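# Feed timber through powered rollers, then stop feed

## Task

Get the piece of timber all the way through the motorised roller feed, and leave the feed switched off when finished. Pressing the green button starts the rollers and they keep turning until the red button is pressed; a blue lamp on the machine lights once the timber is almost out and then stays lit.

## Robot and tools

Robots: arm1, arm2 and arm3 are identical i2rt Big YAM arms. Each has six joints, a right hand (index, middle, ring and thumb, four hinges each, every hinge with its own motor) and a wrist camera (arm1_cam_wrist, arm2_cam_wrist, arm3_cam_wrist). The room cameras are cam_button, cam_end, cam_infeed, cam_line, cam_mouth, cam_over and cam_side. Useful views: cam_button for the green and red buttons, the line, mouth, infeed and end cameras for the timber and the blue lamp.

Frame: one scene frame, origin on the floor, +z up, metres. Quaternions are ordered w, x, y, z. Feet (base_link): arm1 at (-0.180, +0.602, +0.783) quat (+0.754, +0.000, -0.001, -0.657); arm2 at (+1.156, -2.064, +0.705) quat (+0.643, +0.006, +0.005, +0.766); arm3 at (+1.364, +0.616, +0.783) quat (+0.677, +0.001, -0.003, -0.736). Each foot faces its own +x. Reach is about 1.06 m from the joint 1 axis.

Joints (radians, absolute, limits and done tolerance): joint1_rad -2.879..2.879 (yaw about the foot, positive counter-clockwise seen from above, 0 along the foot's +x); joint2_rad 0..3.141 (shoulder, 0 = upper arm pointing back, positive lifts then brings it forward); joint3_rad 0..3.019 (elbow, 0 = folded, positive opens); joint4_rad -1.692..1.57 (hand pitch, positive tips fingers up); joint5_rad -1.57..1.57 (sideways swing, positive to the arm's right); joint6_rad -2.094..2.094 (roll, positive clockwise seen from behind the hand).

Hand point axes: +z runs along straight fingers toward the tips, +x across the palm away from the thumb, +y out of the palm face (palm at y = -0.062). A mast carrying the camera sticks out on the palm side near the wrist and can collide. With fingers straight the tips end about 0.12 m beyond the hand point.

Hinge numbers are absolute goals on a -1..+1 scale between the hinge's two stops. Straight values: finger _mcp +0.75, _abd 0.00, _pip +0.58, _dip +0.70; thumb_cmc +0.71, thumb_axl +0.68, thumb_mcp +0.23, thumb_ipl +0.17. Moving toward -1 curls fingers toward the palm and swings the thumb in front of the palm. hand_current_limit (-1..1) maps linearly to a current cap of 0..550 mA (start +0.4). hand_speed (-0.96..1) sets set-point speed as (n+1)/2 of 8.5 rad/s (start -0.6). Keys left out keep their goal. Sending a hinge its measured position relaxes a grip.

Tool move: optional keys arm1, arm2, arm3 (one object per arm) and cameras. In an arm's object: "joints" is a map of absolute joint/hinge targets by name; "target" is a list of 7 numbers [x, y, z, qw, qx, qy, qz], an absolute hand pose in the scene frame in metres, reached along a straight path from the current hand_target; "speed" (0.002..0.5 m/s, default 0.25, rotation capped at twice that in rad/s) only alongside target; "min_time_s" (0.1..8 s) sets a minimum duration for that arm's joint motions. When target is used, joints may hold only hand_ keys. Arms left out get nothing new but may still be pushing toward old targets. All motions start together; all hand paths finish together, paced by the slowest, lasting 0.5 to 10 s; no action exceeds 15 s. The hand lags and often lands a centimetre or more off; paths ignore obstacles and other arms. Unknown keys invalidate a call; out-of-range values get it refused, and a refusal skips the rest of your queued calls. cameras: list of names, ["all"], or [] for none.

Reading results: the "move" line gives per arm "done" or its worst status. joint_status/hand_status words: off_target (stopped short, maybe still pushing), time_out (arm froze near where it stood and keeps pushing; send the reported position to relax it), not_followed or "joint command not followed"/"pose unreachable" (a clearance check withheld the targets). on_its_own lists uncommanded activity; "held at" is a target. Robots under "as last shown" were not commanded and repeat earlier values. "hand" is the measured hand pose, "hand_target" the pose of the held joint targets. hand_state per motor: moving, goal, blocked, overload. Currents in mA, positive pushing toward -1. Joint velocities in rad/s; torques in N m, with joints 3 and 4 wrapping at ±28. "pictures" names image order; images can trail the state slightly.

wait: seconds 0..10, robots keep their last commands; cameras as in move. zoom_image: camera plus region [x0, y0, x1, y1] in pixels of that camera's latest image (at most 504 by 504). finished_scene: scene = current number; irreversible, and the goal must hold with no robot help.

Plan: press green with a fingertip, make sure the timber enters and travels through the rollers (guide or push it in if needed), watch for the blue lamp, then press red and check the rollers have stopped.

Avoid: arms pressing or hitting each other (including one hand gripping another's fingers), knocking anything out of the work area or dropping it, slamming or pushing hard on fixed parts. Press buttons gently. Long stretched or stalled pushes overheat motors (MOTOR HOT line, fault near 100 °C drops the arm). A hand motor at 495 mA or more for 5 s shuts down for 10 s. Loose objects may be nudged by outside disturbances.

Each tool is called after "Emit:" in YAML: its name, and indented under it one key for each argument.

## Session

Emit:
move:

Scene clock: 0.00 s.
Joint torques (N m): no reading
Motor temperatures (°C): arm1=[22 22 26 21 20 23] | arm2=[19 23 27 24 22 23] | arm3=[22 24 25 19 19 22]
Heat: arm1: hottest joint3_rad 26 °C; arm2: hottest joint3_rad 27 °C; arm3: hottest joint3_rad 25 °C.
Joint velocities: within noise
arm1.joint_positions: joint1_rad=+0.378 joint2_rad=+0.632 joint3_rad=+1.379 joint4_rad=-1.429 joint5_rad=-0.024 joint6_rad=+1.186 hand_index_mcp=+0.753 hand_index_abd=+0.000 hand_index_pip=+0.577 hand_index_dip=+0.696 hand_middle_mcp=+0.753 hand_middle_abd=+0.000 hand_middle_pip=+0.577 hand_middle_dip=+0.696 hand_ring_mcp=+0.753 hand_ring_abd=+0.000 hand_ring_pip=+0.577 hand_ring_dip=+0.696 hand_thumb_cmc=+0.714 hand_thumb_axl=+0.677 hand_thumb_mcp=+0.226 hand_thumb_ipl=+0.168 hand_current_limit=+0.400 hand_speed=-0.600
arm1.joint_status: not commanded
arm1.hand_state: goal,goal,goal,goal,goal,goal,goal,goal,goal,goal,goal,goal,goal,goal,goal,goal
arm1.index_mcp_current_ma: 0
arm1.index_abd_current_ma: 0
arm1.index_pip_current_ma: 0
arm1.index_dip_current_ma: 0
arm1.middle_mcp_current_ma: 0
arm1.middle_abd_current_ma: 0
arm1.middle_pip_current_ma: 0
arm1.middle_dip_current_ma: 0
arm1.ring_mcp_current_ma: 0
arm1.ring_abd_current_ma: 0
arm1.ring_pip_current_ma: 0
arm1.ring_dip_current_ma: 0
arm1.thumb_cmc_current_ma: 0
arm1.thumb_axl_current_ma: 0
arm1.thumb_mcp_current_ma: 0
arm1.thumb_ipl_current_ma: 0
arm1.hand_goal_index_mcp: 0.754
arm1.hand_goal_index_abd: 0.000
arm1.hand_goal_index_pip: 0.576
arm1.hand_goal_index_dip: 0.696
arm1.hand_goal_middle_mcp: 0.754
arm1.hand_goal_middle_abd: 0.000
arm1.hand_goal_middle_pip: 0.576
arm1.hand_goal_middle_dip: 0.696
arm1.hand_goal_ring_mcp: 0.754
arm1.hand_goal_ring_abd: 0.000
arm1.hand_goal_ring_pip: 0.576
arm1.hand_goal_ring_dip: 0.696
arm1.hand_goal_thumb_cmc: 0.714
arm1.hand_goal_thumb_axl: 0.678
arm1.hand_goal_thumb_mcp: 0.226
arm1.hand_goal_thumb_ipl: 0.168
arm1.hand: x=-0.1375 y=+0.3547 z=+1.3033 quat_wxyz=(+0.275, +0.854, -0.293, +0.331) (m; scene frame)
arm1.hand_target: x=-0.1385 y=+0.3565 z=+1.3133 quat_wxyz=(+0.282, +0.849, -0.291, +0.339) (m; scene frame)
arm1.hand_status: not commanded
arm2.joint_positions: joint1_rad=-0.533 joint2_rad=+0.619 joint3_rad=+1.417 joint4_rad=-1.399 joint5_rad=+0.078 joint6_rad=+1.160 hand_index_mcp=+0.753 hand_index_abd=+0.000 hand_index_pip=+0.577 hand_index_dip=+0.696 hand_middle_mcp=+0.753 hand_middle_abd=+0.000 hand_middle_pip=+0.577 hand_middle_dip=+0.696 hand_ring_mcp=+0.753 hand_ring_abd=+0.000 hand_ring_pip=+0.577 hand_ring_dip=+0.696 hand_thumb_cmc=+0.714 hand_thumb_axl=+0.677 hand_thumb_mcp=+0.226 hand_thumb_ipl=+0.168 hand_current_limit=+0.400 hand_speed=-0.600
arm2.joint_status: not commanded
arm2.hand_state: goal,goal,goal,goal,goal,goal,goal,goal,goal,goal,goal,goal,goal,goal,goal,goal
arm2.index_mcp_current_ma: 0
arm2.index_abd_current_ma: 0
arm2.index_pip_current_ma: 0
arm2.index_dip_current_ma: 0
arm2.middle_mcp_current_ma: 0
arm2.middle_abd_current_ma: 0
arm2.middle_pip_current_ma: 0
arm2.middle_dip_current_ma: 0
arm2.ring_mcp_current_ma: 0
arm2.ring_abd_current_ma: 0
arm2.ring_pip_current_ma: 0
arm2.ring_dip_current_ma: 0
arm2.thumb_cmc_current_ma: 0
arm2.thumb_axl_current_ma: 0
arm2.thumb_mcp_current_ma: 0
arm2.thumb_ipl_current_ma: 0
arm2.hand_goal_index_mcp: 0.754
arm2.hand_goal_index_abd: 0.000
arm2.hand_goal_index_pip: 0.576
arm2.hand_goal_index_dip: 0.696
arm2.hand_goal_middle_mcp: 0.754
arm2.hand_goal_middle_abd: 0.000
arm2.hand_goal_middle_pip: 0.576
arm2.hand_goal_middle_dip: 0.696
arm2.hand_goal_ring_mcp: 0.754
arm2.hand_goal_ring_abd: 0.000
arm2.hand_goal_ring_pip: 0.576
arm2.hand_goal_ring_dip: 0.696
arm2.hand_goal_thumb_cmc: 0.714
arm2.hand_goal_thumb_axl: 0.678
arm2.hand_goal_thumb_mcp: 0.226
arm2.hand_goal_thumb_ipl: 0.168
arm2.hand: x=+1.3380 y=-1.8883 z=+1.2565 quat_wxyz=(-0.155, +0.625, +0.627, +0.438) (m; scene frame)
arm2.hand_target: x=+1.3373 y=-1.8907 z=+1.2695 quat_wxyz=(-0.160, +0.620, +0.622, +0.450) (m; scene frame)
arm2.hand_status: not commanded
arm3.joint_positions: joint1_rad=+0.859 joint2_rad=+0.626 joint3_rad=+1.345 joint4_rad=-1.359 joint5_rad=-0.062 joint6_rad=+1.125 hand_index_mcp=+0.753 hand_index_abd=+0.000 hand_index_pip=+0.577 hand_index_dip=+0.696 hand_middle_mcp=+0.753 hand_middle_abd=+0.000 hand_middle_pip=+0.577 hand_middle_dip=+0.696 hand_ring_mcp=+0.753 hand_ring_abd=+0.000 hand_ring_pip=+0.577 hand_ring_dip=+0.696 hand_thumb_cmc=+0.714 hand_thumb_axl=+0.677 hand_thumb_mcp=+0.226 hand_thumb_ipl=+0.168 hand_current_limit=+0.400 hand_speed=-0.600
arm3.joint_status: not commanded
arm3.hand_state: goal,goal,goal,goal,goal,goal,goal,goal,goal,goal,goal,goal,goal,goal,goal,goal
arm3.index_mcp_current_ma: 0
arm3.index_abd_current_ma: 0
arm3.index_pip_current_ma: 0
arm3.index_dip_current_ma: 0
arm3.middle_mcp_current_ma: 0
arm3.middle_abd_current_ma: 0
arm3.middle_pip_current_ma: 0
arm3.middle_dip_current_ma: 0
arm3.ring_mcp_current_ma: 0
arm3.ring_abd_current_ma: 0
arm3.ring_pip_current_ma: 0
arm3.ring_dip_current_ma: 0
arm3.thumb_cmc_current_ma: 0
arm3.thumb_axl_current_ma: 0
arm3.thumb_mcp_current_ma: 0
arm3.thumb_ipl_current_ma: 0
arm3.hand_goal_index_mcp: 0.754
arm3.hand_goal_index_abd: 0.000
arm3.hand_goal_index_pip: 0.576
arm3.hand_goal_index_dip: 0.696
arm3.hand_goal_middle_mcp: 0.754
arm3.hand_goal_middle_abd: 0.000
arm3.hand_goal_middle_pip: 0.576
arm3.hand_goal_middle_dip: 0.696
arm3.hand_goal_ring_mcp: 0.754
arm3.hand_goal_ring_abd: 0.000
arm3.hand_goal_ring_pip: 0.576
arm3.hand_goal_ring_dip: 0.696
arm3.hand_goal_thumb_cmc: 0.714
arm3.hand_goal_thumb_axl: 0.678
arm3.hand_goal_thumb_mcp: 0.226
arm3.hand_goal_thumb_ipl: 0.168
arm3.hand: x=+1.4851 y=+0.3827 z=+1.3050 quat_wxyz=(+0.239, +0.881, -0.141, +0.383) (m; scene frame)
arm3.hand_target: x=+1.4836 y=+0.3843 z=+1.3148 quat_wxyz=(+0.245, +0.876, -0.140, +0.391) (m; scene frame)
arm3.hand_status: not commanded
pictures: arm1_cam_wrist, arm2_cam_wrist, arm3_cam_wrist, cam_button, cam_end, cam_infeed, cam_line, cam_mouth, cam_over, cam_side

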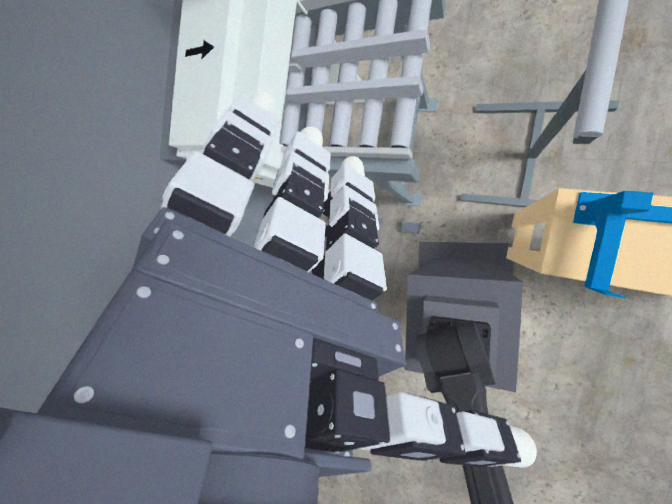

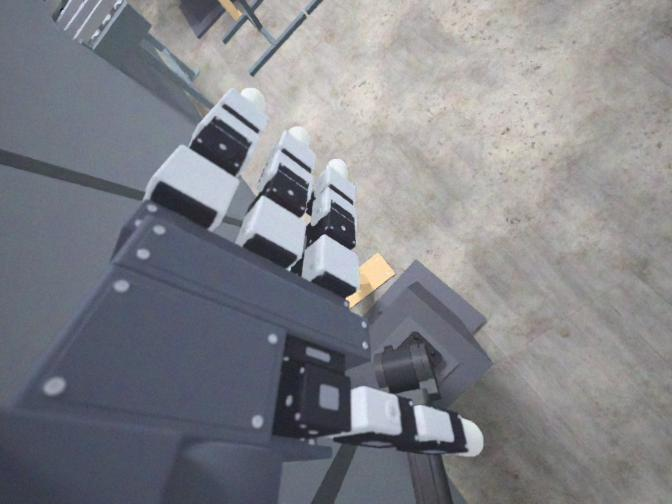

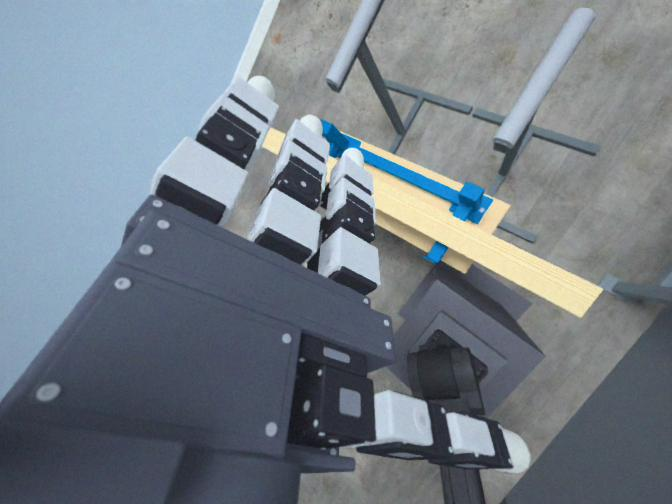

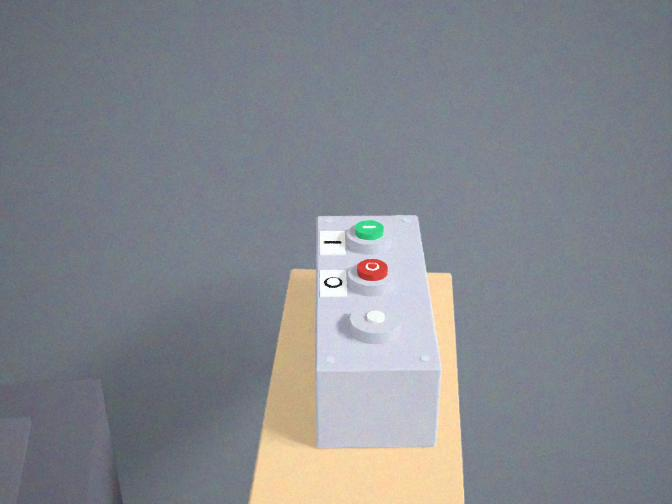

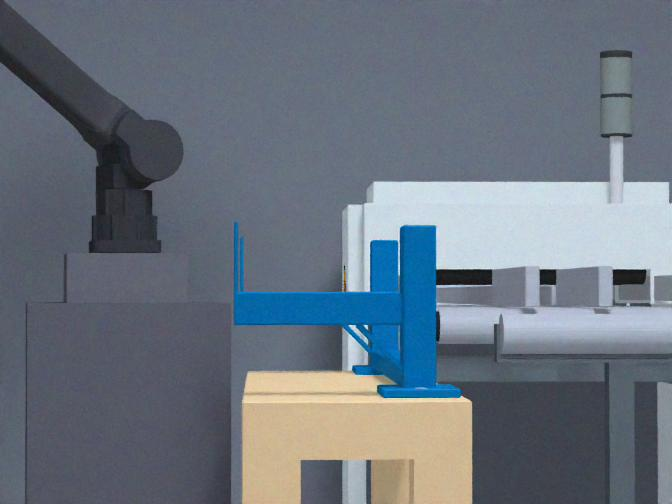

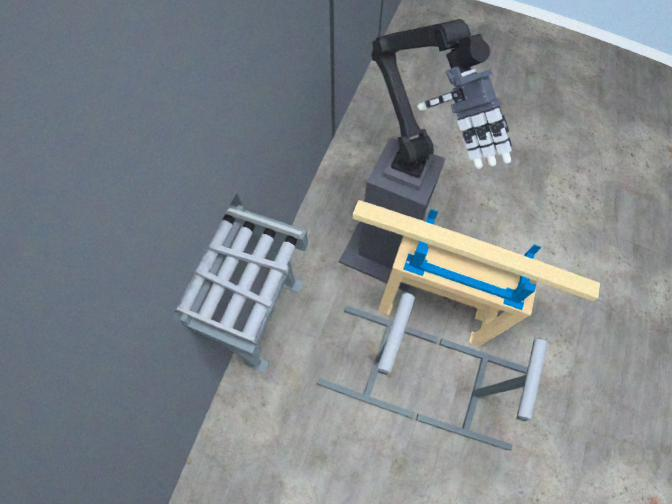

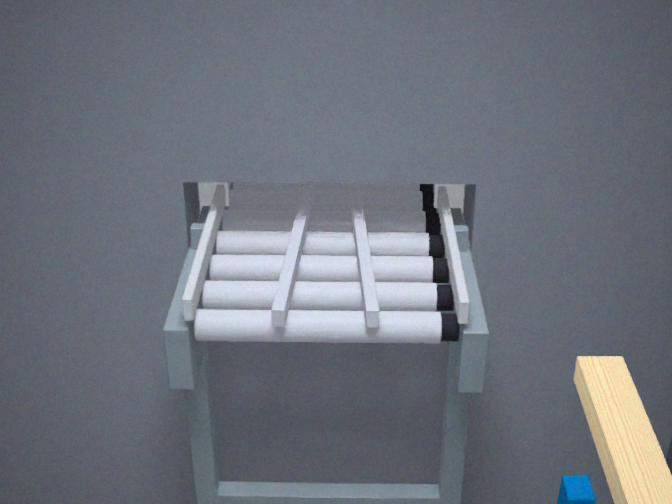

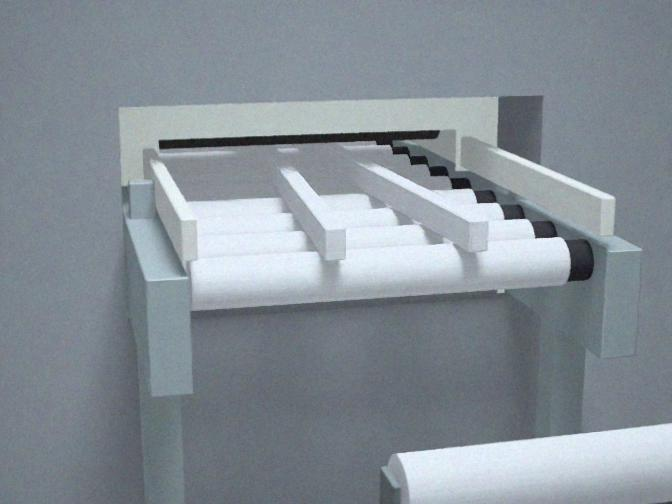

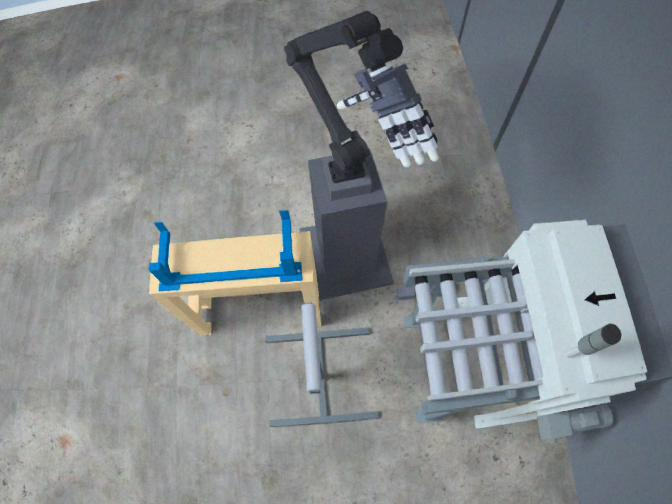

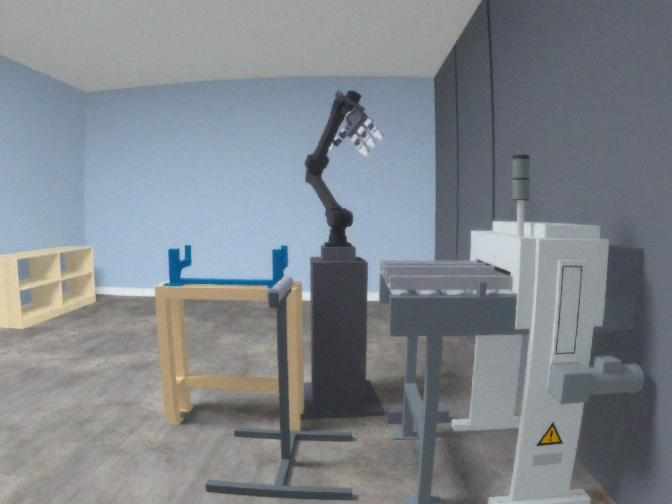

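Emit:
move:
  arm1: {"target": [-0.15, 0.15, 1.05, 0, 1, 0, 0], "speed": 0.3, "joints": {"hand_current_limit": 0.7, "hand_speed": 0.0, "hand_index_pip": -0.737, "hand_middle_pip": -0.737, "hand_ring_pip": -0.737, "hand_index_dip": 0.62, "hand_middle_dip": 0.62, "hand_ring_dip": 0.62, "hand_thumb_cmc": 0.5}}
  arm2: {"target": [0.94, -1.668, 1.05, 0, 0, 1, 0], "speed": 0.3, "joints": {"hand_middle_mcp": -0.068, "hand_middle_pip": -0.3, "hand_middle_dip": -0.17, "hand_ring_mcp": -0.068, "hand_ring_pip": -0.3, "hand_ring_dip": -0.17}}
  arm3: {"target": [1.64, 0.475, 1.0, 0, 1, 0, 0], "speed": 0.3, "joints": {"hand_current_limit": 0.7, "hand_speed": 0.0, "hand_index_pip": -0.737, "hand_middle_pip": -0.737, "hand_ring_pip": -0.737, "hand_index_dip": 0.62, "hand_middle_dip": 0.62, "hand_ring_dip": 0.62, "hand_thumb_cmc": 0.714}}
  cameras: ["cam_infeed", "arm3_cam_wrist", "cam_line"]

Emit:
move:
  arm1: {"target": [-0.15, 0.13, 0.8, 0, 1, 0, 0], "speed": 0.25}
  arm2: {"target": [0.94, -1.668, 0.985, 0, 0, 1, 0], "speed": 0.2}
  arm3: {"target": [1.64, 0.478, 0.746, 0, 1, 0, 0], "speed": 0.25}
  cameras: ["cam_infeed", "arm3_cam_wrist", "cam_button"]

Scene clock: 90.10 s.
Joint torques (N m): arm1=[-1.03 -8.7 10.13 -0.05 0.14 -0.22] | arm2=[1.61 -7.59 10.62 -0.23 0 -0.3] | arm3=[0.32 -4.07 7.04 0.7 0.06 0.18]
Motor temperatures (°C): arm1=[22 22 38 21 20 23] | arm2=[19 23 36 25 22 23] | arm3=[22 24 38 19 19 22]
Heat: arm1: hottest joint3_rad 38 °C; arm2: hottest joint3_rad 36 °C; arm3: hottest joint3_rad 38 °C.
move: arm1 done; arm2 off_target; arm3 done
Joint velocities: within noise
arm1.joint_positions: joint1_rad=+0.018 joint2_rad=+1.292 joint3_rad=+1.280 joint4_rad=-1.558 joint5_rad=+0.000 joint6_rad=+0.161 hand_index_mcp=+0.755 hand_index_abd=+0.000 hand_index_pip=-0.729 hand_index_dip=+0.623 hand_middle_mcp=+0.755 hand_middle_abd=+0.000 hand_middle_pip=-0.730 hand_middle_dip=+0.623 hand_ring_mcp=+0.755 hand_ring_abd=+0.000 hand_ring_pip=-0.731 hand_ring_dip=+0.623 hand_thumb_cmc=+0.502 hand_thumb_axl=+0.677 hand_thumb_mcp=+0.224 hand_thumb_ipl=+0.168 hand_current_limit=+0.700 hand_speed=+0.000
arm1.joint_status: all done
arm1.hand_state: goal,goal,goal,goal,goal,goal,goal,goal,goal,goal,goal,goal,goal,goal,goal,goal
arm1.index_mcp_current_ma: 4
arm1.index_abd_current_ma: 1
arm1.index_pip_current_ma: 35
arm1.index_dip_current_ma: 14
arm1.middle_mcp_current_ma: 4
arm1.middle_abd_current_ma: 1
arm1.middle_pip_current_ma: 28
arm1.middle_dip_current_ma: 14
arm1.ring_mcp_current_ma: 4
arm1.ring_abd_current_ma: 1
arm1.ring_pip_current_ma: 27
arm1.ring_dip_current_ma: 14
arm1.thumb_cmc_current_ma: 10
arm1.thumb_axl_current_ma: -4
arm1.thumb_mcp_current_ma: -16
arm1.thumb_ipl_current_ma: -2
arm1.hand_goal_index_mcp: 0.754
arm1.hand_goal_index_abd: 0.000
arm1.hand_goal_index_pip: -0.736
arm1.hand_goal_index_dip: 0.620
arm1.hand_goal_middle_mcp: 0.754
arm1.hand_goal_middle_abd: 0.000
arm1.hand_goal_middle_pip: -0.736
arm1.hand_goal_middle_dip: 0.620
arm1.hand_goal_ring_mcp: 0.754
arm1.hand_goal_ring_abd: 0.000
arm1.hand_goal_ring_pip: -0.736
arm1.hand_goal_ring_dip: 0.620
arm1.hand_goal_thumb_cmc: 0.500
arm1.hand_goal_thumb_axl: 0.678
arm1.hand_goal_thumb_mcp: 0.226
arm1.hand_goal_thumb_ipl: 0.168
arm1.hand: x=-0.1486 y=+0.1565 z=+1.0454 quat_wxyz=(+0.001, +1.000, -0.003, +0.001) (m; scene frame)
arm1.hand_target: x=-0.1500 y=+0.1501 z=+1.0499 quat_wxyz=(+0.000, +1.000, +0.000, +0.000) (m; scene frame)
arm1.hand_status: done (0.008 m and 0.4 deg from the pose sent, 0.326 m and 62.8 deg at the start)
arm2.joint_positions: joint1_rad=+0.490 joint2_rad=+1.351 joint3_rad=+1.487 joint4_rad=-1.699 joint5_rad=+0.023 joint6_rad=+0.684 hand_index_mcp=+0.755 hand_index_abd=+0.001 hand_index_pip=+0.577 hand_index_dip=+0.696 hand_middle_mcp=-0.051 hand_middle_abd=+0.001 hand_middle_pip=-0.295 hand_middle_dip=-0.168 hand_ring_mcp=-0.053 hand_ring_abd=+0.001 hand_ring_pip=-0.296 hand_ring_dip=-0.168 hand_thumb_cmc=+0.715 hand_thumb_axl=+0.677 hand_thumb_mcp=+0.224 hand_thumb_ipl=+0.168 hand_current_limit=+0.400 hand_speed=-0.600
arm2.joint_status: all done
arm2.hand_state: goal,goal,goal,goal,goal,goal,goal,goal,goal,goal,goal,goal,goal,goal,goal,goal
arm2.index_mcp_current_ma: 1
arm2.index_abd_current_ma: 0
arm2.index_pip_current_ma: 0
arm2.index_dip_current_ma: 0
arm2.middle_mcp_current_ma: 32
arm2.middle_abd_current_ma: 0
arm2.middle_pip_current_ma: 5
arm2.middle_dip_current_ma: 2
arm2.ring_mcp_current_ma: 26
arm2.ring_abd_current_ma: 0
arm2.ring_pip_current_ma: 4
arm2.ring_dip_current_ma: 2
arm2.thumb_cmc_current_ma: 1
arm2.thumb_axl_current_ma: -1
arm2.thumb_mcp_current_ma: -2
arm2.thumb_ipl_current_ma: 0
arm2.hand_goal_index_mcp: 0.754
arm2.hand_goal_index_abd: 0.000
arm2.hand_goal_index_pip: 0.576
arm2.hand_goal_index_dip: 0.696
arm2.hand_goal_middle_mcp: -0.068
arm2.hand_goal_middle_abd: 0.000
arm2.hand_goal_middle_pip: -0.300
arm2.hand_goal_middle_dip: -0.170
arm2.hand_goal_ring_mcp: -0.068
arm2.hand_goal_ring_abd: 0.000
arm2.hand_goal_ring_pip: -0.300
arm2.hand_goal_ring_dip: -0.170
arm2.hand_goal_thumb_cmc: 0.714
arm2.hand_goal_thumb_axl: 0.678
arm2.hand_goal_thumb_mcp: 0.226
arm2.hand_goal_thumb_ipl: 0.168
arm2.hand: x=+0.9505 y=-1.6729 z=+1.0296 quat_wxyz=(-0.001, +0.010, +1.000, +0.010) (m; scene frame)
arm2.hand_target: x=+0.9406 y=-1.6686 z=+1.0493 quat_wxyz=(-0.013, +0.000, +1.000, +0.024) (m; scene frame)
arm2.hand_status: off_target (0.023 m and 1.6 deg from the pose sent, 0.500 m and 102.3 deg at the start; a joint's target at an end of its range on 36 of 120 steps)
arm3.joint_positions: joint1_rad=+1.459 joint2_rad=+1.131 joint3_rad=+1.049 joint4_rad=-1.483 joint5_rad=+0.000 joint6_rad=+1.382 hand_index_mcp=+0.755 hand_index_abd=+0.000 hand_index_pip=-0.730 hand_index_dip=+0.623 hand_middle_mcp=+0.755 hand_middle_abd=+0.000 hand_middle_pip=-0.731 hand_middle_dip=+0.623 hand_ring_mcp=+0.755 hand_ring_abd=+0.000 hand_ring_pip=-0.731 hand_ring_dip=+0.623 hand_thumb_cmc=+0.714 hand_thumb_axl=+0.677 hand_thumb_mcp=+0.224 hand_thumb_ipl=+0.168 hand_current_limit=+0.700 hand_speed=+0.000
arm3.joint_status: all done
arm3.hand_state: goal,goal,goal,goal,goal,goal,goal,goal,goal,goal,goal,goal,goal,goal,goal,goal
arm3.index_mcp_current_ma: 0
arm3.index_abd_current_ma: 0
arm3.index_pip_current_ma: 2
arm3.index_dip_current_ma: 1
arm3.middle_mcp_current_ma: 0
arm3.middle_abd_current_ma: 0
arm3.middle_pip_current_ma: 1
arm3.middle_dip_current_ma: 1
arm3.ring_mcp_current_ma: 0
arm3.ring_abd_current_ma: 0
arm3.ring_pip_current_ma: 1
arm3.ring_dip_current_ma: 1
arm3.thumb_cmc_current_ma: 0
arm3.thumb_axl_current_ma: 0
arm3.thumb_mcp_current_ma: 0
arm3.thumb_ipl_current_ma: 0
arm3.hand_goal_index_mcp: 0.754
arm3.hand_goal_index_abd: 0.000
arm3.hand_goal_index_pip: -0.736
arm3.hand_goal_index_dip: 0.620
arm3.hand_goal_middle_mcp: 0.754
arm3.hand_goal_middle_abd: 0.000
arm3.hand_goal_middle_pip: -0.736
arm3.hand_goal_middle_dip: 0.620
arm3.hand_goal_ring_mcp: 0.754
arm3.hand_goal_ring_abd: 0.000
arm3.hand_goal_ring_pip: -0.736
arm3.hand_goal_ring_dip: 0.620
arm3.hand_goal_thumb_cmc: 0.714
arm3.hand_goal_thumb_axl: 0.678
arm3.hand_goal_thumb_mcp: 0.226
arm3.hand_goal_thumb_ipl: 0.168
arm3.hand: x=+1.6380 y=+0.4724 z=+1.0081 quat_wxyz=(+0.002, +1.000, -0.003, +0.006) (m; scene frame)
arm3.hand_target: x=+1.6397 y=+0.4750 z=+1.0000 quat_wxyz=(+0.000, +1.000, +0.000, +0.000) (m; scene frame)
arm3.hand_status: done (0.009 m and 0.8 deg from the pose sent, 0.354 m and 56.5 deg at the start)
pictures: arm3_cam_wrist, cam_infeed, cam_line

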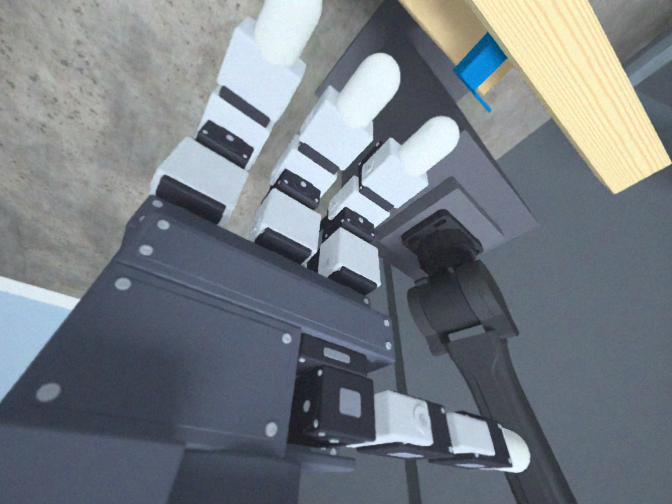

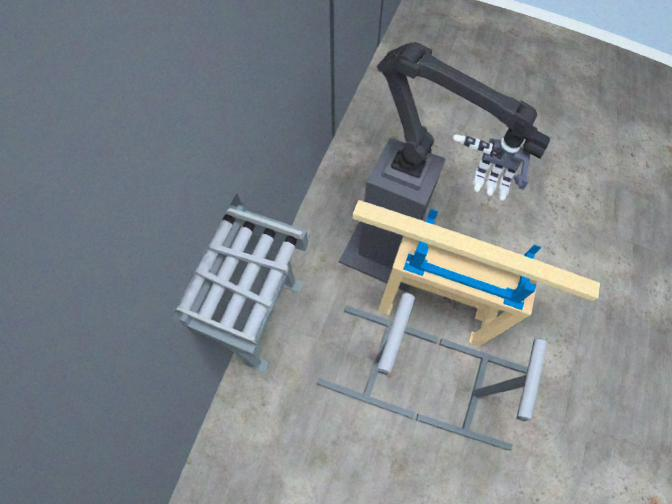

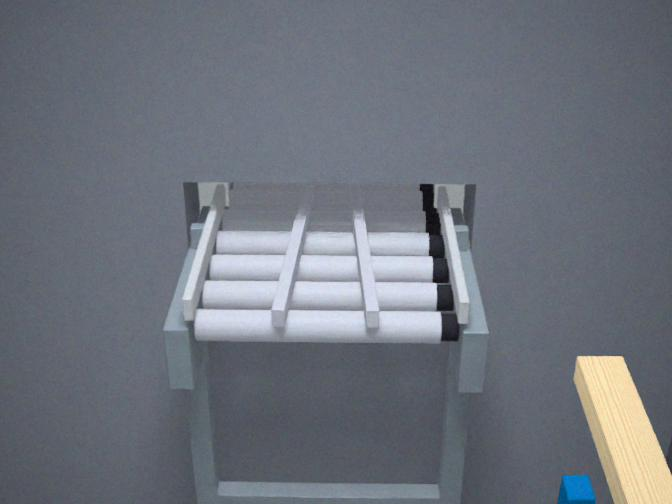

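Scene clock: 92.03 s.
Joint torques (N m): arm1=[-1.38 -10.29 6.11 0.88 0.13 -0.21] | arm2=[1.49 -7.77 7.04 0.91 0 -0.23] | arm3=[0.09 -5.6 4.64 0.73 0.19 0.23]
Motor temperatures (°C): arm1=[22 22 38 21 20 23] | arm2=[19 23 36 25 22 23] | arm3=[22 24 37 19 19 22]
Heat: arm1: hottest joint3_rad 38 °C; arm2: hottest joint3_rad 36 °C; arm3: hottest joint3_rad 37 °C.
move: arm1 off_target; arm2 done; arm3 done
Joint velocities: within noise
arm1.joint_positions: joint1_rad=+0.015 joint2_rad=+1.567 joint3_rad=+0.900 joint4_rad=-0.893 joint5_rad=+0.000 joint6_rad=+0.152 hand_index_mcp=+0.755 hand_index_abd=+0.000 hand_index_pip=-0.729 hand_index_dip=+0.623 hand_middle_mcp=+0.755 hand_middle_abd=+0.000 hand_middle_pip=-0.730 hand_middle_dip=+0.623 hand_ring_mcp=+0.755 hand_ring_abd=+0.000 hand_ring_pip=-0.731 hand_ring_dip=+0.623 hand_thumb_cmc=+0.502 hand_thumb_axl=+0.677 hand_thumb_mcp=+0.223 hand_thumb_ipl=+0.168 hand_current_limit=+0.700 hand_speed=+0.000
arm1.joint_status: not commanded
arm1.hand_state: goal,goal,goal,goal,goal,goal,goal,goal,goal,goal,goal,goal,goal,goal,goal,goal
arm1.index_mcp_current_ma: 4
arm1.index_abd_current_ma: 1
arm1.index_pip_current_ma: 35
arm1.index_dip_current_ma: 14
arm1.middle_mcp_current_ma: 4
arm1.middle_abd_current_ma: 1
arm1.middle_pip_current_ma: 28
arm1.middle_dip_current_ma: 14
arm1.ring_mcp_current_ma: 4
arm1.ring_abd_current_ma: 1
arm1.ring_pip_current_ma: 27
arm1.ring_dip_current_ma: 14
arm1.thumb_cmc_current_ma: 9
arm1.thumb_axl_current_ma: -4
arm1.thumb_mcp_current_ma: -18
arm1.thumb_ipl_current_ma: -2
arm1.hand_goal_index_mcp: 0.754
arm1.hand_goal_index_abd: 0.000
arm1.hand_goal_index_pip: -0.736
arm1.hand_goal_index_dip: 0.620
arm1.hand_goal_middle_mcp: 0.754
arm1.hand_goal_middle_abd: 0.000
arm1.hand_goal_middle_pip: -0.736
arm1.hand_goal_middle_dip: 0.620
arm1.hand_goal_ring_mcp: 0.754
arm1.hand_goal_ring_abd: 0.000
arm1.hand_goal_ring_pip: -0.736
arm1.hand_goal_ring_dip: 0.620
arm1.hand_goal_thumb_cmc: 0.500
arm1.hand_goal_thumb_axl: 0.678
arm1.hand_goal_thumb_mcp: 0.226
arm1.hand_goal_thumb_ipl: 0.168
arm1.hand: x=-0.1452 y=+0.1303 z=+0.8106 quat_wxyz=(+0.006, +1.000, -0.001, +0.002) (m; scene frame)
arm1.hand_target: x=-0.1500 y=+0.1303 z=+0.8002 quat_wxyz=(+0.000, +1.000, +0.000, +0.000) (m; scene frame)
arm1.hand_status: off_target (0.012 m and 0.7 deg from the pose sent, 0.247 m and 0.4 deg at the start)
arm2.joint_positions: joint1_rad=+0.490 joint2_rad=+1.367 joint3_rad=+1.395 joint4_rad=-1.615 joint5_rad=+0.013 joint6_rad=+0.679 hand_index_mcp=+0.755 hand_index_abd=+0.001 hand_index_pip=+0.577 hand_index_dip=+0.696 hand_middle_mcp=-0.051 hand_middle_abd=+0.001 hand_middle_pip=-0.295 hand_middle_dip=-0.168 hand_ring_mcp=-0.053 hand_ring_abd=+0.001 hand_ring_pip=-0.296 hand_ring_dip=-0.168 hand_thumb_cmc=+0.715 hand_thumb_axl=+0.677 hand_thumb_mcp=+0.224 hand_thumb_ipl=+0.168 hand_current_limit=+0.400 hand_speed=-0.600
arm2.joint_status: not commanded
arm2.hand_state: goal,goal,goal,goal,goal,goal,goal,goal,goal,goal,goal,goal,goal,goal,goal,goal
arm2.index_mcp_current_ma: 1
arm2.index_abd_current_ma: 0
arm2.index_pip_current_ma: 0
arm2.index_dip_current_ma: 0
arm2.middle_mcp_current_ma: 32
arm2.middle_abd_current_ma: 0
arm2.middle_pip_current_ma: 5
arm2.middle_dip_current_ma: 2
arm2.ring_mcp_current_ma: 26
arm2.ring_abd_current_ma: 0
arm2.ring_pip_current_ma: 4
arm2.ring_dip_current_ma: 2
arm2.thumb_cmc_current_ma: 1
arm2.thumb_axl_current_ma: -1
arm2.thumb_mcp_current_ma: -2
arm2.thumb_ipl_current_ma: 0
arm2.hand_goal_index_mcp: 0.754
arm2.hand_goal_index_abd: 0.000
arm2.hand_goal_index_pip: 0.576
arm2.hand_goal_index_dip: 0.696
arm2.hand_goal_middle_mcp: -0.068
arm2.hand_goal_middle_abd: 0.000
arm2.hand_goal_middle_pip: -0.300
arm2.hand_goal_middle_dip: -0.170
arm2.hand_goal_ring_mcp: -0.068
arm2.hand_goal_ring_abd: 0.000
arm2.hand_goal_ring_pip: -0.300
arm2.hand_goal_ring_dip: -0.170
arm2.hand_goal_thumb_cmc: 0.714
arm2.hand_goal_thumb_axl: 0.678
arm2.hand_goal_thumb_mcp: 0.226
arm2.hand_goal_thumb_ipl: 0.168
arm2.hand: x=+0.9460 y=-1.6710 z=+0.9870 quat_wxyz=(+0.002, +0.007, +1.000, -0.002) (m; scene frame)
arm2.hand_target: x=+0.9401 y=-1.6680 z=+0.9850 quat_wxyz=(+0.000, +0.000, +1.000, +0.000) (m; scene frame)
arm2.hand_status: done (0.007 m and 0.8 deg from the pose sent, 0.046 m and 1.6 deg at the start)
arm3.joint_positions: joint1_rad=+1.474 joint2_rad=+1.503 joint3_rad=+0.612 joint4_rad=-0.673 joint5_rad=-0.004 joint6_rad=+1.389 hand_index_mcp=+0.755 hand_index_abd=+0.000 hand_index_pip=-0.730 hand_index_dip=+0.623 hand_middle_mcp=+0.755 hand_middle_abd=+0.000 hand_middle_pip=-0.731 hand_middle_dip=+0.623 hand_ring_mcp=+0.755 hand_ring_abd=+0.000 hand_ring_pip=-0.731 hand_ring_dip=+0.623 hand_thumb_cmc=+0.714 hand_thumb_axl=+0.677 hand_thumb_mcp=+0.224 hand_thumb_ipl=+0.168 hand_current_limit=+0.700 hand_speed=+0.000
arm3.joint_status: not commanded
arm3.hand_state: goal,goal,goal,goal,goal,goal,goal,goal,goal,goal,goal,goal,goal,goal,goal,goal
arm3.index_mcp_current_ma: 0
arm3.index_abd_current_ma: 0
arm3.index_pip_current_ma: 2
arm3.index_dip_current_ma: 1
arm3.middle_mcp_current_ma: 0
arm3.middle_abd_current_ma: 0
arm3.middle_pip_current_ma: 1
arm3.middle_dip_current_ma: 1
arm3.ring_mcp_current_ma: 0
arm3.ring_abd_current_ma: 0
arm3.ring_pip_current_ma: 1
arm3.ring_dip_current_ma: 1
arm3.thumb_cmc_current_ma: 0
arm3.thumb_axl_current_ma: 0
arm3.thumb_mcp_current_ma: -1
arm3.thumb_ipl_current_ma: 0
arm3.hand_goal_index_mcp: 0.754
arm3.hand_goal_index_abd: 0.000
arm3.hand_goal_index_pip: -0.736
arm3.hand_goal_index_dip: 0.620
arm3.hand_goal_middle_mcp: 0.754
arm3.hand_goal_middle_abd: 0.000
arm3.hand_goal_middle_pip: -0.736
arm3.hand_goal_middle_dip: 0.620
arm3.hand_goal_ring_mcp: 0.754
arm3.hand_goal_ring_abd: 0.000
arm3.hand_goal_ring_pip: -0.736
arm3.hand_goal_ring_dip: 0.620
arm3.hand_goal_thumb_cmc: 0.714
arm3.hand_goal_thumb_axl: 0.678
arm3.hand_goal_thumb_mcp: 0.226
arm3.hand_goal_thumb_ipl: 0.168
arm3.hand: x=+1.6425 y=+0.4762 z=+0.7526 quat_wxyz=(+0.000, +1.000, +0.001, +0.007) (m; scene frame)
arm3.hand_target: x=+1.6399 y=+0.4780 z=+0.7462 quat_wxyz=(+0.000, +1.000, +0.000, +0.000) (m; scene frame)
arm3.hand_status: done (0.007 m and 0.8 deg from the pose sent, 0.262 m and 0.8 deg at the start)
pictures: arm3_cam_wrist, cam_button, cam_infeed

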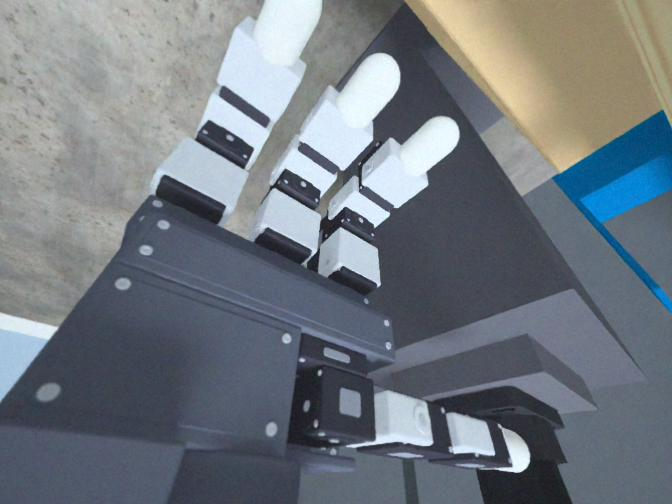

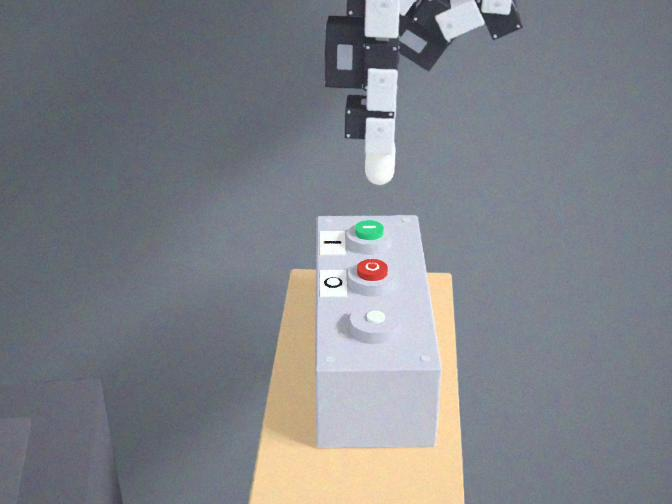

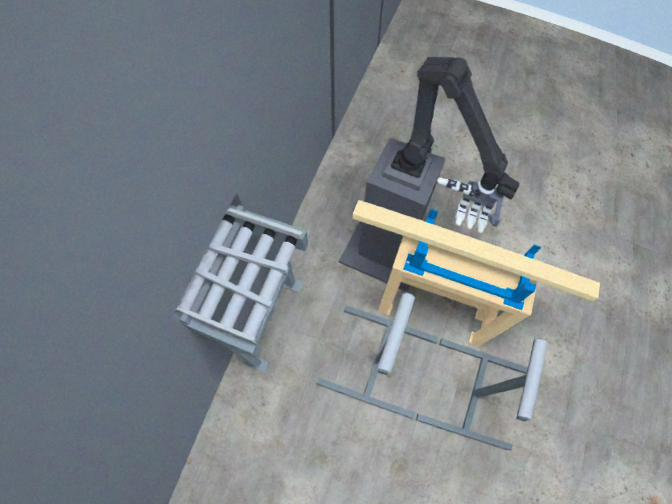

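Emit:
zoom_image:
  camera: "cam_infeed"
  region: [340, 180, 520, 315]

Emit:
move:
  arm3: {"target": [1.645, 0.4, 0.739, 0, 1, 0, 0], "speed": 0.15}
  cameras: ["cam_infeed", "arm3_cam_wrist"]

Scaled by 2.800 from the camera's 672x504 image, which has a finer 960x720 frame.

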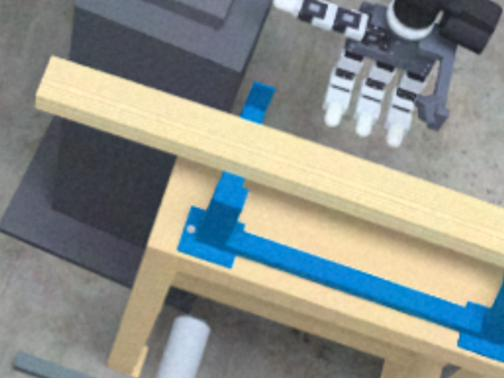

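Scene clock: 112.13 s.
Joint torques (N m): arm1=[-1.38 -10.29 6.09 0.9 0.13 -0.21] | arm2=[1.14 -7.24 7.25 0.61 -0.02 -0.26] | arm3=[-1.03 -6.42 6.95 0.65 0.08 0.06]
Motor temperatures (°C): arm1=[22 22 34 21 20 23] | arm2=[19 23 35 24 22 23] | arm3=[22 25 34 19 19 22]
Heat: arm1: hottest joint3_rad 34 °C; arm2: hottest joint3_rad 35 °C; arm3: hottest joint3_rad 34 °C.
move: arm3 off_target
Joint velocities: within noise
arm1, arm2: as last shown
arm3.joint_positions: joint1_rad=+1.257 joint2_rad=+1.580 joint3_rad=+0.644 joint4_rad=-0.664 joint5_rad=+0.001 joint6_rad=+1.177 hand_index_mcp=+0.755 hand_index_abd=+0.000 hand_index_pip=-0.730 hand_index_dip=+0.623 hand_middle_mcp=+0.755 hand_middle_abd=+0.000 hand_middle_pip=-0.731 hand_middle_dip=+0.623 hand_ring_mcp=+0.755 hand_ring_abd=+0.000 hand_ring_pip=-0.731 hand_ring_dip=+0.623 hand_thumb_cmc=+0.714 hand_thumb_axl=+0.677 hand_thumb_mcp=+0.224 hand_thumb_ipl=+0.168 hand_current_limit=+0.700 hand_speed=+0.000
arm3.joint_status: not commanded
arm3.hand_state: goal,goal,goal,goal,goal,goal,goal,goal,goal,goal,goal,goal,goal,goal,goal,goal
arm3.index_mcp_current_ma: 0
arm3.index_abd_current_ma: 0
arm3.index_pip_current_ma: 2
arm3.index_dip_current_ma: 1
arm3.middle_mcp_current_ma: 0
arm3.middle_abd_current_ma: 0
arm3.middle_pip_current_ma: 1
arm3.middle_dip_current_ma: 1
arm3.ring_mcp_current_ma: 0
arm3.ring_abd_current_ma: 0
arm3.ring_pip_current_ma: 1
arm3.ring_dip_current_ma: 1
arm3.thumb_cmc_current_ma: 0
arm3.thumb_axl_current_ma: 0
arm3.thumb_mcp_current_ma: -1
arm3.thumb_ipl_current_ma: 0
arm3.hand_goal_index_mcp: 0.754
arm3.hand_goal_index_abd: 0.000
arm3.hand_goal_index_pip: -0.736
arm3.hand_goal_index_dip: 0.620
arm3.hand_goal_middle_mcp: 0.754
arm3.hand_goal_middle_abd: 0.000
arm3.hand_goal_middle_pip: -0.736
arm3.hand_goal_middle_dip: 0.620
arm3.hand_goal_ring_mcp: 0.754
arm3.hand_goal_ring_abd: 0.000
arm3.hand_goal_ring_pip: -0.736
arm3.hand_goal_ring_dip: 0.620
arm3.hand_goal_thumb_cmc: 0.714
arm3.hand_goal_thumb_axl: 0.678
arm3.hand_goal_thumb_mcp: 0.226
arm3.hand_goal_thumb_ipl: 0.168
arm3.hand: x=+1.6294 y=+0.4093 z=+0.7382 quat_wxyz=(-0.003, +1.000, -0.001, -0.011) (m; scene frame)
arm3.hand_target: x=+1.6445 y=+0.4003 z=+0.7395 quat_wxyz=(+0.000, +1.000, +0.000, +0.000) (m; scene frame)
arm3.hand_status: off_target (0.018 m and 1.3 deg from the pose sent, 0.077 m and 0.8 deg at the start)
pictures: arm3_cam_wrist, cam_infeed

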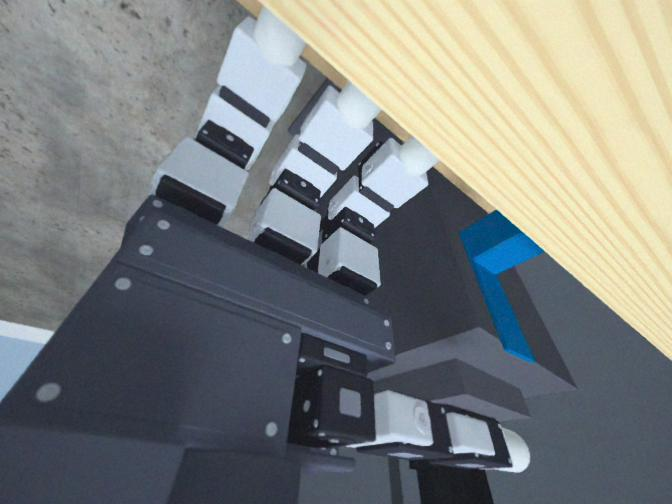

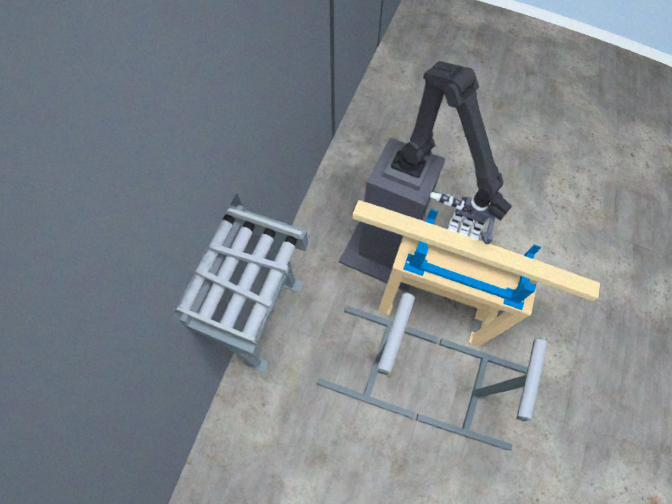

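Emit:
zoom_image:
  camera: "arm3_cam_wrist"
  region: [220, 0, 560, 255]

Scaled by 1.482 from the camera's 672x504 image, which has a finer 960x720 frame.

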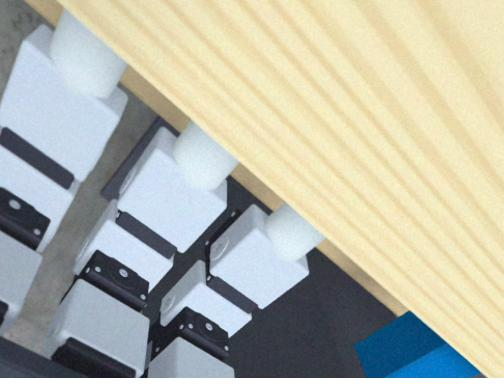

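Emit:
move:
  arm3: {"target": [1.648, 0.345, 0.739, 0, 1, 0, 0], "speed": 0.12}
  cameras: ["arm3_cam_wrist"]

Emit:
move:
  arm3: {"target": [1.648, 0.325, 0.739, 0, 1, 0, 0], "speed": 0.08}
  cameras: ["arm3_cam_wrist", "cam_infeed"]

Scene clock: 126.63 s.
Joint torques (N m): arm1=[-1.38 -10.29 6.09 0.88 0.13 -0.21] | arm2=[1.03 -7.41 7.09 0.83 0.01 -0.24] | arm3=[-0.97 -7.41 7.32 -0.05 0.08 0.07]
Motor temperatures (°C): arm1=[22 22 33 21 20 23] | arm2=[19 24 35 24 22 23] | arm3=[22 25 35 19 19 22]
Heat: arm1: hottest joint3_rad 33 °C; arm2: hottest joint3_rad 35 °C; arm3: hottest joint3_rad 35 °C.
move: arm3 off_target
Joint velocities: within noise
arm1, arm2: as last shown
arm3.joint_positions: joint1_rad=+1.117 joint2_rad=+1.637 joint3_rad=+0.721 joint4_rad=-0.664 joint5_rad=+0.002 joint6_rad=+1.039 hand_index_mcp=+0.755 hand_index_abd=+0.000 hand_index_pip=-0.730 hand_index_dip=+0.623 hand_middle_mcp=+0.755 hand_middle_abd=+0.000 hand_middle_pip=-0.731 hand_middle_dip=+0.623 hand_ring_mcp=+0.755 hand_ring_abd=+0.000 hand_ring_pip=-0.731 hand_ring_dip=+0.623 hand_thumb_cmc=+0.714 hand_thumb_axl=+0.677 hand_thumb_mcp=+0.224 hand_thumb_ipl=+0.168 hand_current_limit=+0.700 hand_speed=+0.000
arm3.joint_status: not commanded
arm3.hand_state: goal,goal,goal,goal,goal,goal,goal,goal,goal,goal,goal,goal,goal,goal,goal,goal
arm3.index_mcp_current_ma: 0
arm3.index_abd_current_ma: 0
arm3.index_pip_current_ma: 2
arm3.index_dip_current_ma: 1
arm3.middle_mcp_current_ma: 0
arm3.middle_abd_current_ma: 0
arm3.middle_pip_current_ma: 1
arm3.middle_dip_current_ma: 1
arm3.ring_mcp_current_ma: 0
arm3.ring_abd_current_ma: 0
arm3.ring_pip_current_ma: 1
arm3.ring_dip_current_ma: 1
arm3.thumb_cmc_current_ma: 0
arm3.thumb_axl_current_ma: 0
arm3.thumb_mcp_current_ma: -1
arm3.thumb_ipl_current_ma: 0
arm3.hand_goal_index_mcp: 0.754
arm3.hand_goal_index_abd: 0.000
arm3.hand_goal_index_pip: -0.736
arm3.hand_goal_index_dip: 0.620
arm3.hand_goal_middle_mcp: 0.754
arm3.hand_goal_middle_abd: 0.000
arm3.hand_goal_middle_pip: -0.736
arm3.hand_goal_middle_dip: 0.620
arm3.hand_goal_ring_mcp: 0.754
arm3.hand_goal_ring_abd: 0.000
arm3.hand_goal_ring_pip: -0.736
arm3.hand_goal_ring_dip: 0.620
arm3.hand_goal_thumb_cmc: 0.714
arm3.hand_goal_thumb_axl: 0.678
arm3.hand_goal_thumb_mcp: 0.226
arm3.hand_goal_thumb_ipl: 0.168
arm3.hand: x=+1.6372 y=+0.3537 z=+0.7384 quat_wxyz=(+0.000, +1.000, -0.002, -0.002) (m; scene frame)
arm3.hand_target: x=+1.6476 y=+0.3453 z=+0.7392 quat_wxyz=(+0.000, +1.000, +0.000, +0.000) (m; scene frame)
arm3.hand_status: off_target (0.014 m and 0.3 deg from the pose sent, 0.067 m and 1.3 deg at the start)
pictures: arm3_cam_wrist

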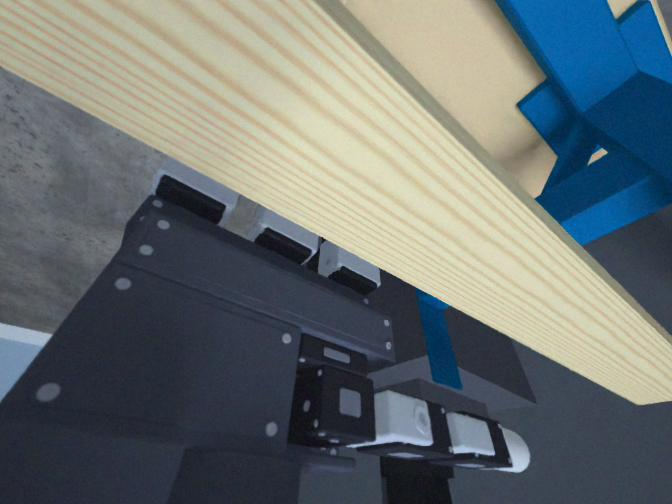

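Scene clock: 127.70 s.
Joint torques (N m): arm1=[-1.38 -10.29 6.11 0.88 0.13 -0.22] | arm2=[0.44 -8.06 7.16 0.73 -0.02 -0.26] | arm3=[-1.14 -7.88 7.46 -0.08 0.18 0.06]
Motor temperatures (°C): arm1=[22 22 33 21 20 23] | arm2=[19 24 35 24 22 23] | arm3=[22 25 35 19 19 22]
Heat: arm1: hottest joint3_rad 33 °C; arm2: hottest joint3_rad 35 °C; arm3: hottest joint3_rad 35 °C.
move: arm3 off_target
Joint velocities: within noise
arm1, arm2: as last shown
arm3.joint_positions: joint1_rad=+1.074 joint2_rad=+1.658 joint3_rad=+0.750 joint4_rad=-0.674 joint5_rad=-0.001 joint6_rad=+0.992 hand_index_mcp=+0.755 hand_index_abd=+0.000 hand_index_pip=-0.730 hand_index_dip=+0.623 hand_middle_mcp=+0.755 hand_middle_abd=+0.000 hand_middle_pip=-0.731 hand_middle_dip=+0.623 hand_ring_mcp=+0.755 hand_ring_abd=+0.000 hand_ring_pip=-0.731 hand_ring_dip=+0.623 hand_thumb_cmc=+0.714 hand_thumb_axl=+0.677 hand_thumb_mcp=+0.224 hand_thumb_ipl=+0.168 hand_current_limit=+0.700 hand_speed=+0.000
arm3.joint_status: not commanded
arm3.hand_state: goal,goal,goal,goal,goal,goal,goal,goal,goal,goal,goal,goal,goal,goal,goal,goal
arm3.index_mcp_current_ma: 0
arm3.index_abd_current_ma: 0
arm3.index_pip_current_ma: 2
arm3.index_dip_current_ma: 1
arm3.middle_mcp_current_ma: 0
arm3.middle_abd_current_ma: 0
arm3.middle_pip_current_ma: 1
arm3.middle_dip_current_ma: 1
arm3.ring_mcp_current_ma: 0
arm3.ring_abd_current_ma: 0
arm3.ring_pip_current_ma: 1
arm3.ring_dip_current_ma: 1
arm3.thumb_cmc_current_ma: 0
arm3.thumb_axl_current_ma: 0
arm3.thumb_mcp_current_ma: -1
arm3.thumb_ipl_current_ma: 0
arm3.hand_goal_index_mcp: 0.754
arm3.hand_goal_index_abd: 0.000
arm3.hand_goal_index_pip: -0.736
arm3.hand_goal_index_dip: 0.620
arm3.hand_goal_middle_mcp: 0.754
arm3.hand_goal_middle_abd: 0.000
arm3.hand_goal_middle_pip: -0.736
arm3.hand_goal_middle_dip: 0.620
arm3.hand_goal_ring_mcp: 0.754
arm3.hand_goal_ring_abd: 0.000
arm3.hand_goal_ring_pip: -0.736
arm3.hand_goal_ring_dip: 0.620
arm3.hand_goal_thumb_cmc: 0.714
arm3.hand_goal_thumb_axl: 0.678
arm3.hand_goal_thumb_mcp: 0.226
arm3.hand_goal_thumb_ipl: 0.168
arm3.hand: x=+1.6382 y=+0.3358 z=+0.7381 quat_wxyz=(-0.001, +1.000, +0.000, -0.002) (m; scene frame)
arm3.hand_target: x=+1.6476 y=+0.3252 z=+0.7392 quat_wxyz=(+0.000, +1.000, +0.000, +0.000) (m; scene frame)
arm3.hand_status: off_target (0.015 m and 0.2 deg from the pose sent, 0.031 m and 0.3 deg at the start)
pictures: arm3_cam_wrist, cam_infeed

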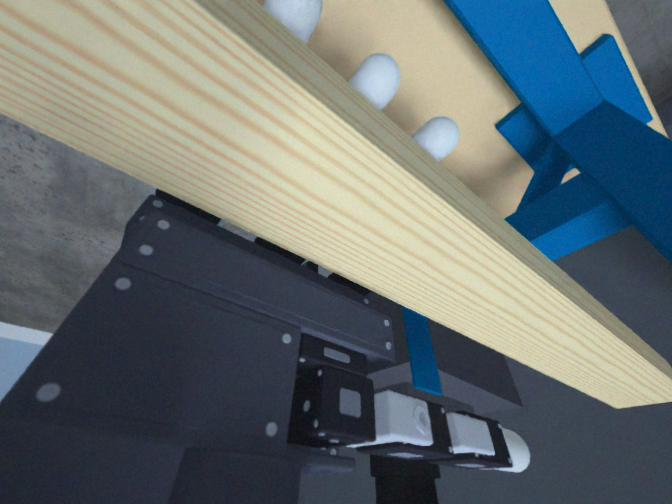

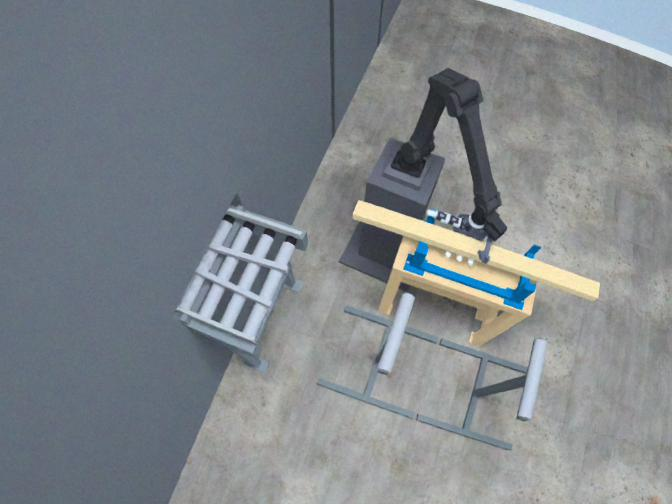

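Emit:
move:
  arm3: {"target": [1.65, 0.308, 0.739, 0, 1, 0, 0], "speed": 0.08}
  cameras: ["arm3_cam_wrist", "cam_infeed"]

Scene clock: 138.50 s.
Joint torques (N m): arm1=[-1.38 -10.29 6.09 0.88 0.13 -0.22] | arm2=[0.73 -7.77 7.24 0.68 0.01 -0.26] | arm3=[-1.73 -8.06 7.97 0.12 0.33 0.07]
Motor temperatures (°C): arm1=[22 23 33 21 20 23] | arm2=[19 24 35 24 22 23] | arm3=[22 26 35 19 19 22]
Heat: arm1: hottest joint3_rad 33 °C; arm2: hottest joint3_rad 35 °C; arm3: hottest joint3_rad 35 °C.
move: arm3 off_target
Joint velocities: within noise
arm1, arm2: as last shown
arm3.joint_positions: joint1_rad=+1.047 joint2_rad=+1.677 joint3_rad=+0.775 joint4_rad=-0.690 joint5_rad=-0.004 joint6_rad=+0.957 hand_index_mcp=+0.755 hand_index_abd=+0.000 hand_index_pip=-0.730 hand_index_dip=+0.623 hand_middle_mcp=+0.755 hand_middle_abd=+0.000 hand_middle_pip=-0.731 hand_middle_dip=+0.623 hand_ring_mcp=+0.755 hand_ring_abd=+0.000 hand_ring_pip=-0.731 hand_ring_dip=+0.623 hand_thumb_cmc=+0.714 hand_thumb_axl=+0.677 hand_thumb_mcp=+0.224 hand_thumb_ipl=+0.168 hand_current_limit=+0.700 hand_speed=+0.000
arm3.joint_status: not commanded
arm3.hand_state: goal,goal,goal,goal,goal,goal,goal,goal,goal,goal,goal,goal,goal,goal,goal,goal
arm3.index_mcp_current_ma: 0
arm3.index_abd_current_ma: 0
arm3.index_pip_current_ma: 2
arm3.index_dip_current_ma: 1
arm3.middle_mcp_current_ma: 0
arm3.middle_abd_current_ma: 0
arm3.middle_pip_current_ma: 1
arm3.middle_dip_current_ma: 1
arm3.ring_mcp_current_ma: 0
arm3.ring_abd_current_ma: 0
arm3.ring_pip_current_ma: 1
arm3.ring_dip_current_ma: 1
arm3.thumb_cmc_current_ma: 0
arm3.thumb_axl_current_ma: 0
arm3.thumb_mcp_current_ma: -1
arm3.thumb_ipl_current_ma: 0
arm3.hand_goal_index_mcp: 0.754
arm3.hand_goal_index_abd: 0.000
arm3.hand_goal_index_pip: -0.736
arm3.hand_goal_index_dip: 0.620
arm3.hand_goal_middle_mcp: 0.754
arm3.hand_goal_middle_abd: 0.000
arm3.hand_goal_middle_pip: -0.736
arm3.hand_goal_middle_dip: 0.620
arm3.hand_goal_ring_mcp: 0.754
arm3.hand_goal_ring_abd: 0.000
arm3.hand_goal_ring_pip: -0.736
arm3.hand_goal_ring_dip: 0.620
arm3.hand_goal_thumb_cmc: 0.714
arm3.hand_goal_thumb_axl: 0.678
arm3.hand_goal_thumb_mcp: 0.226
arm3.hand_goal_thumb_ipl: 0.168
arm3.hand: x=+1.6387 y=+0.3247 z=+0.7367 quat_wxyz=(-0.006, +1.000, +0.003, -0.005) (m; scene frame)
arm3.hand_target: x=+1.6495 y=+0.3084 z=+0.7396 quat_wxyz=(+0.000, +1.000, +0.000, +0.000) (m; scene frame)
arm3.hand_status: off_target (0.020 m and 1.0 deg from the pose sent, 0.030 m and 0.2 deg at the start)
pictures: arm3_cam_wrist, cam_infeed

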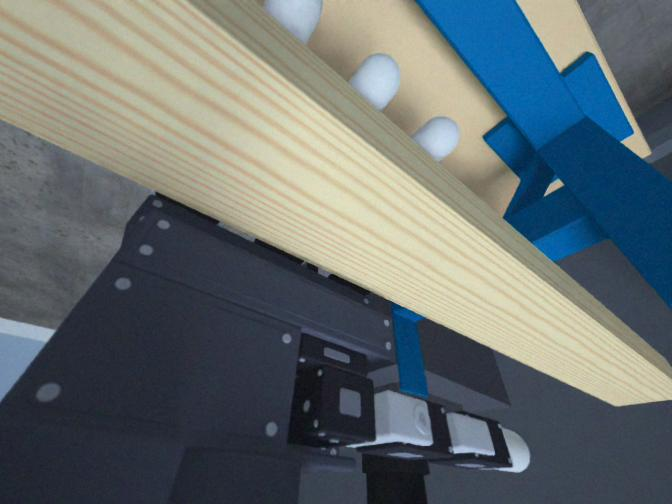

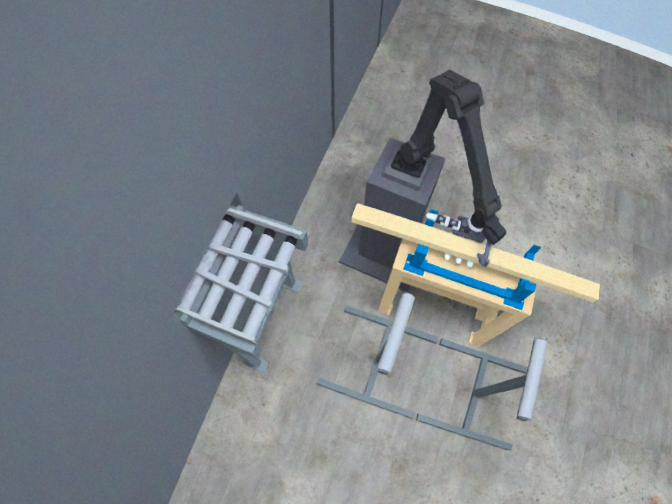

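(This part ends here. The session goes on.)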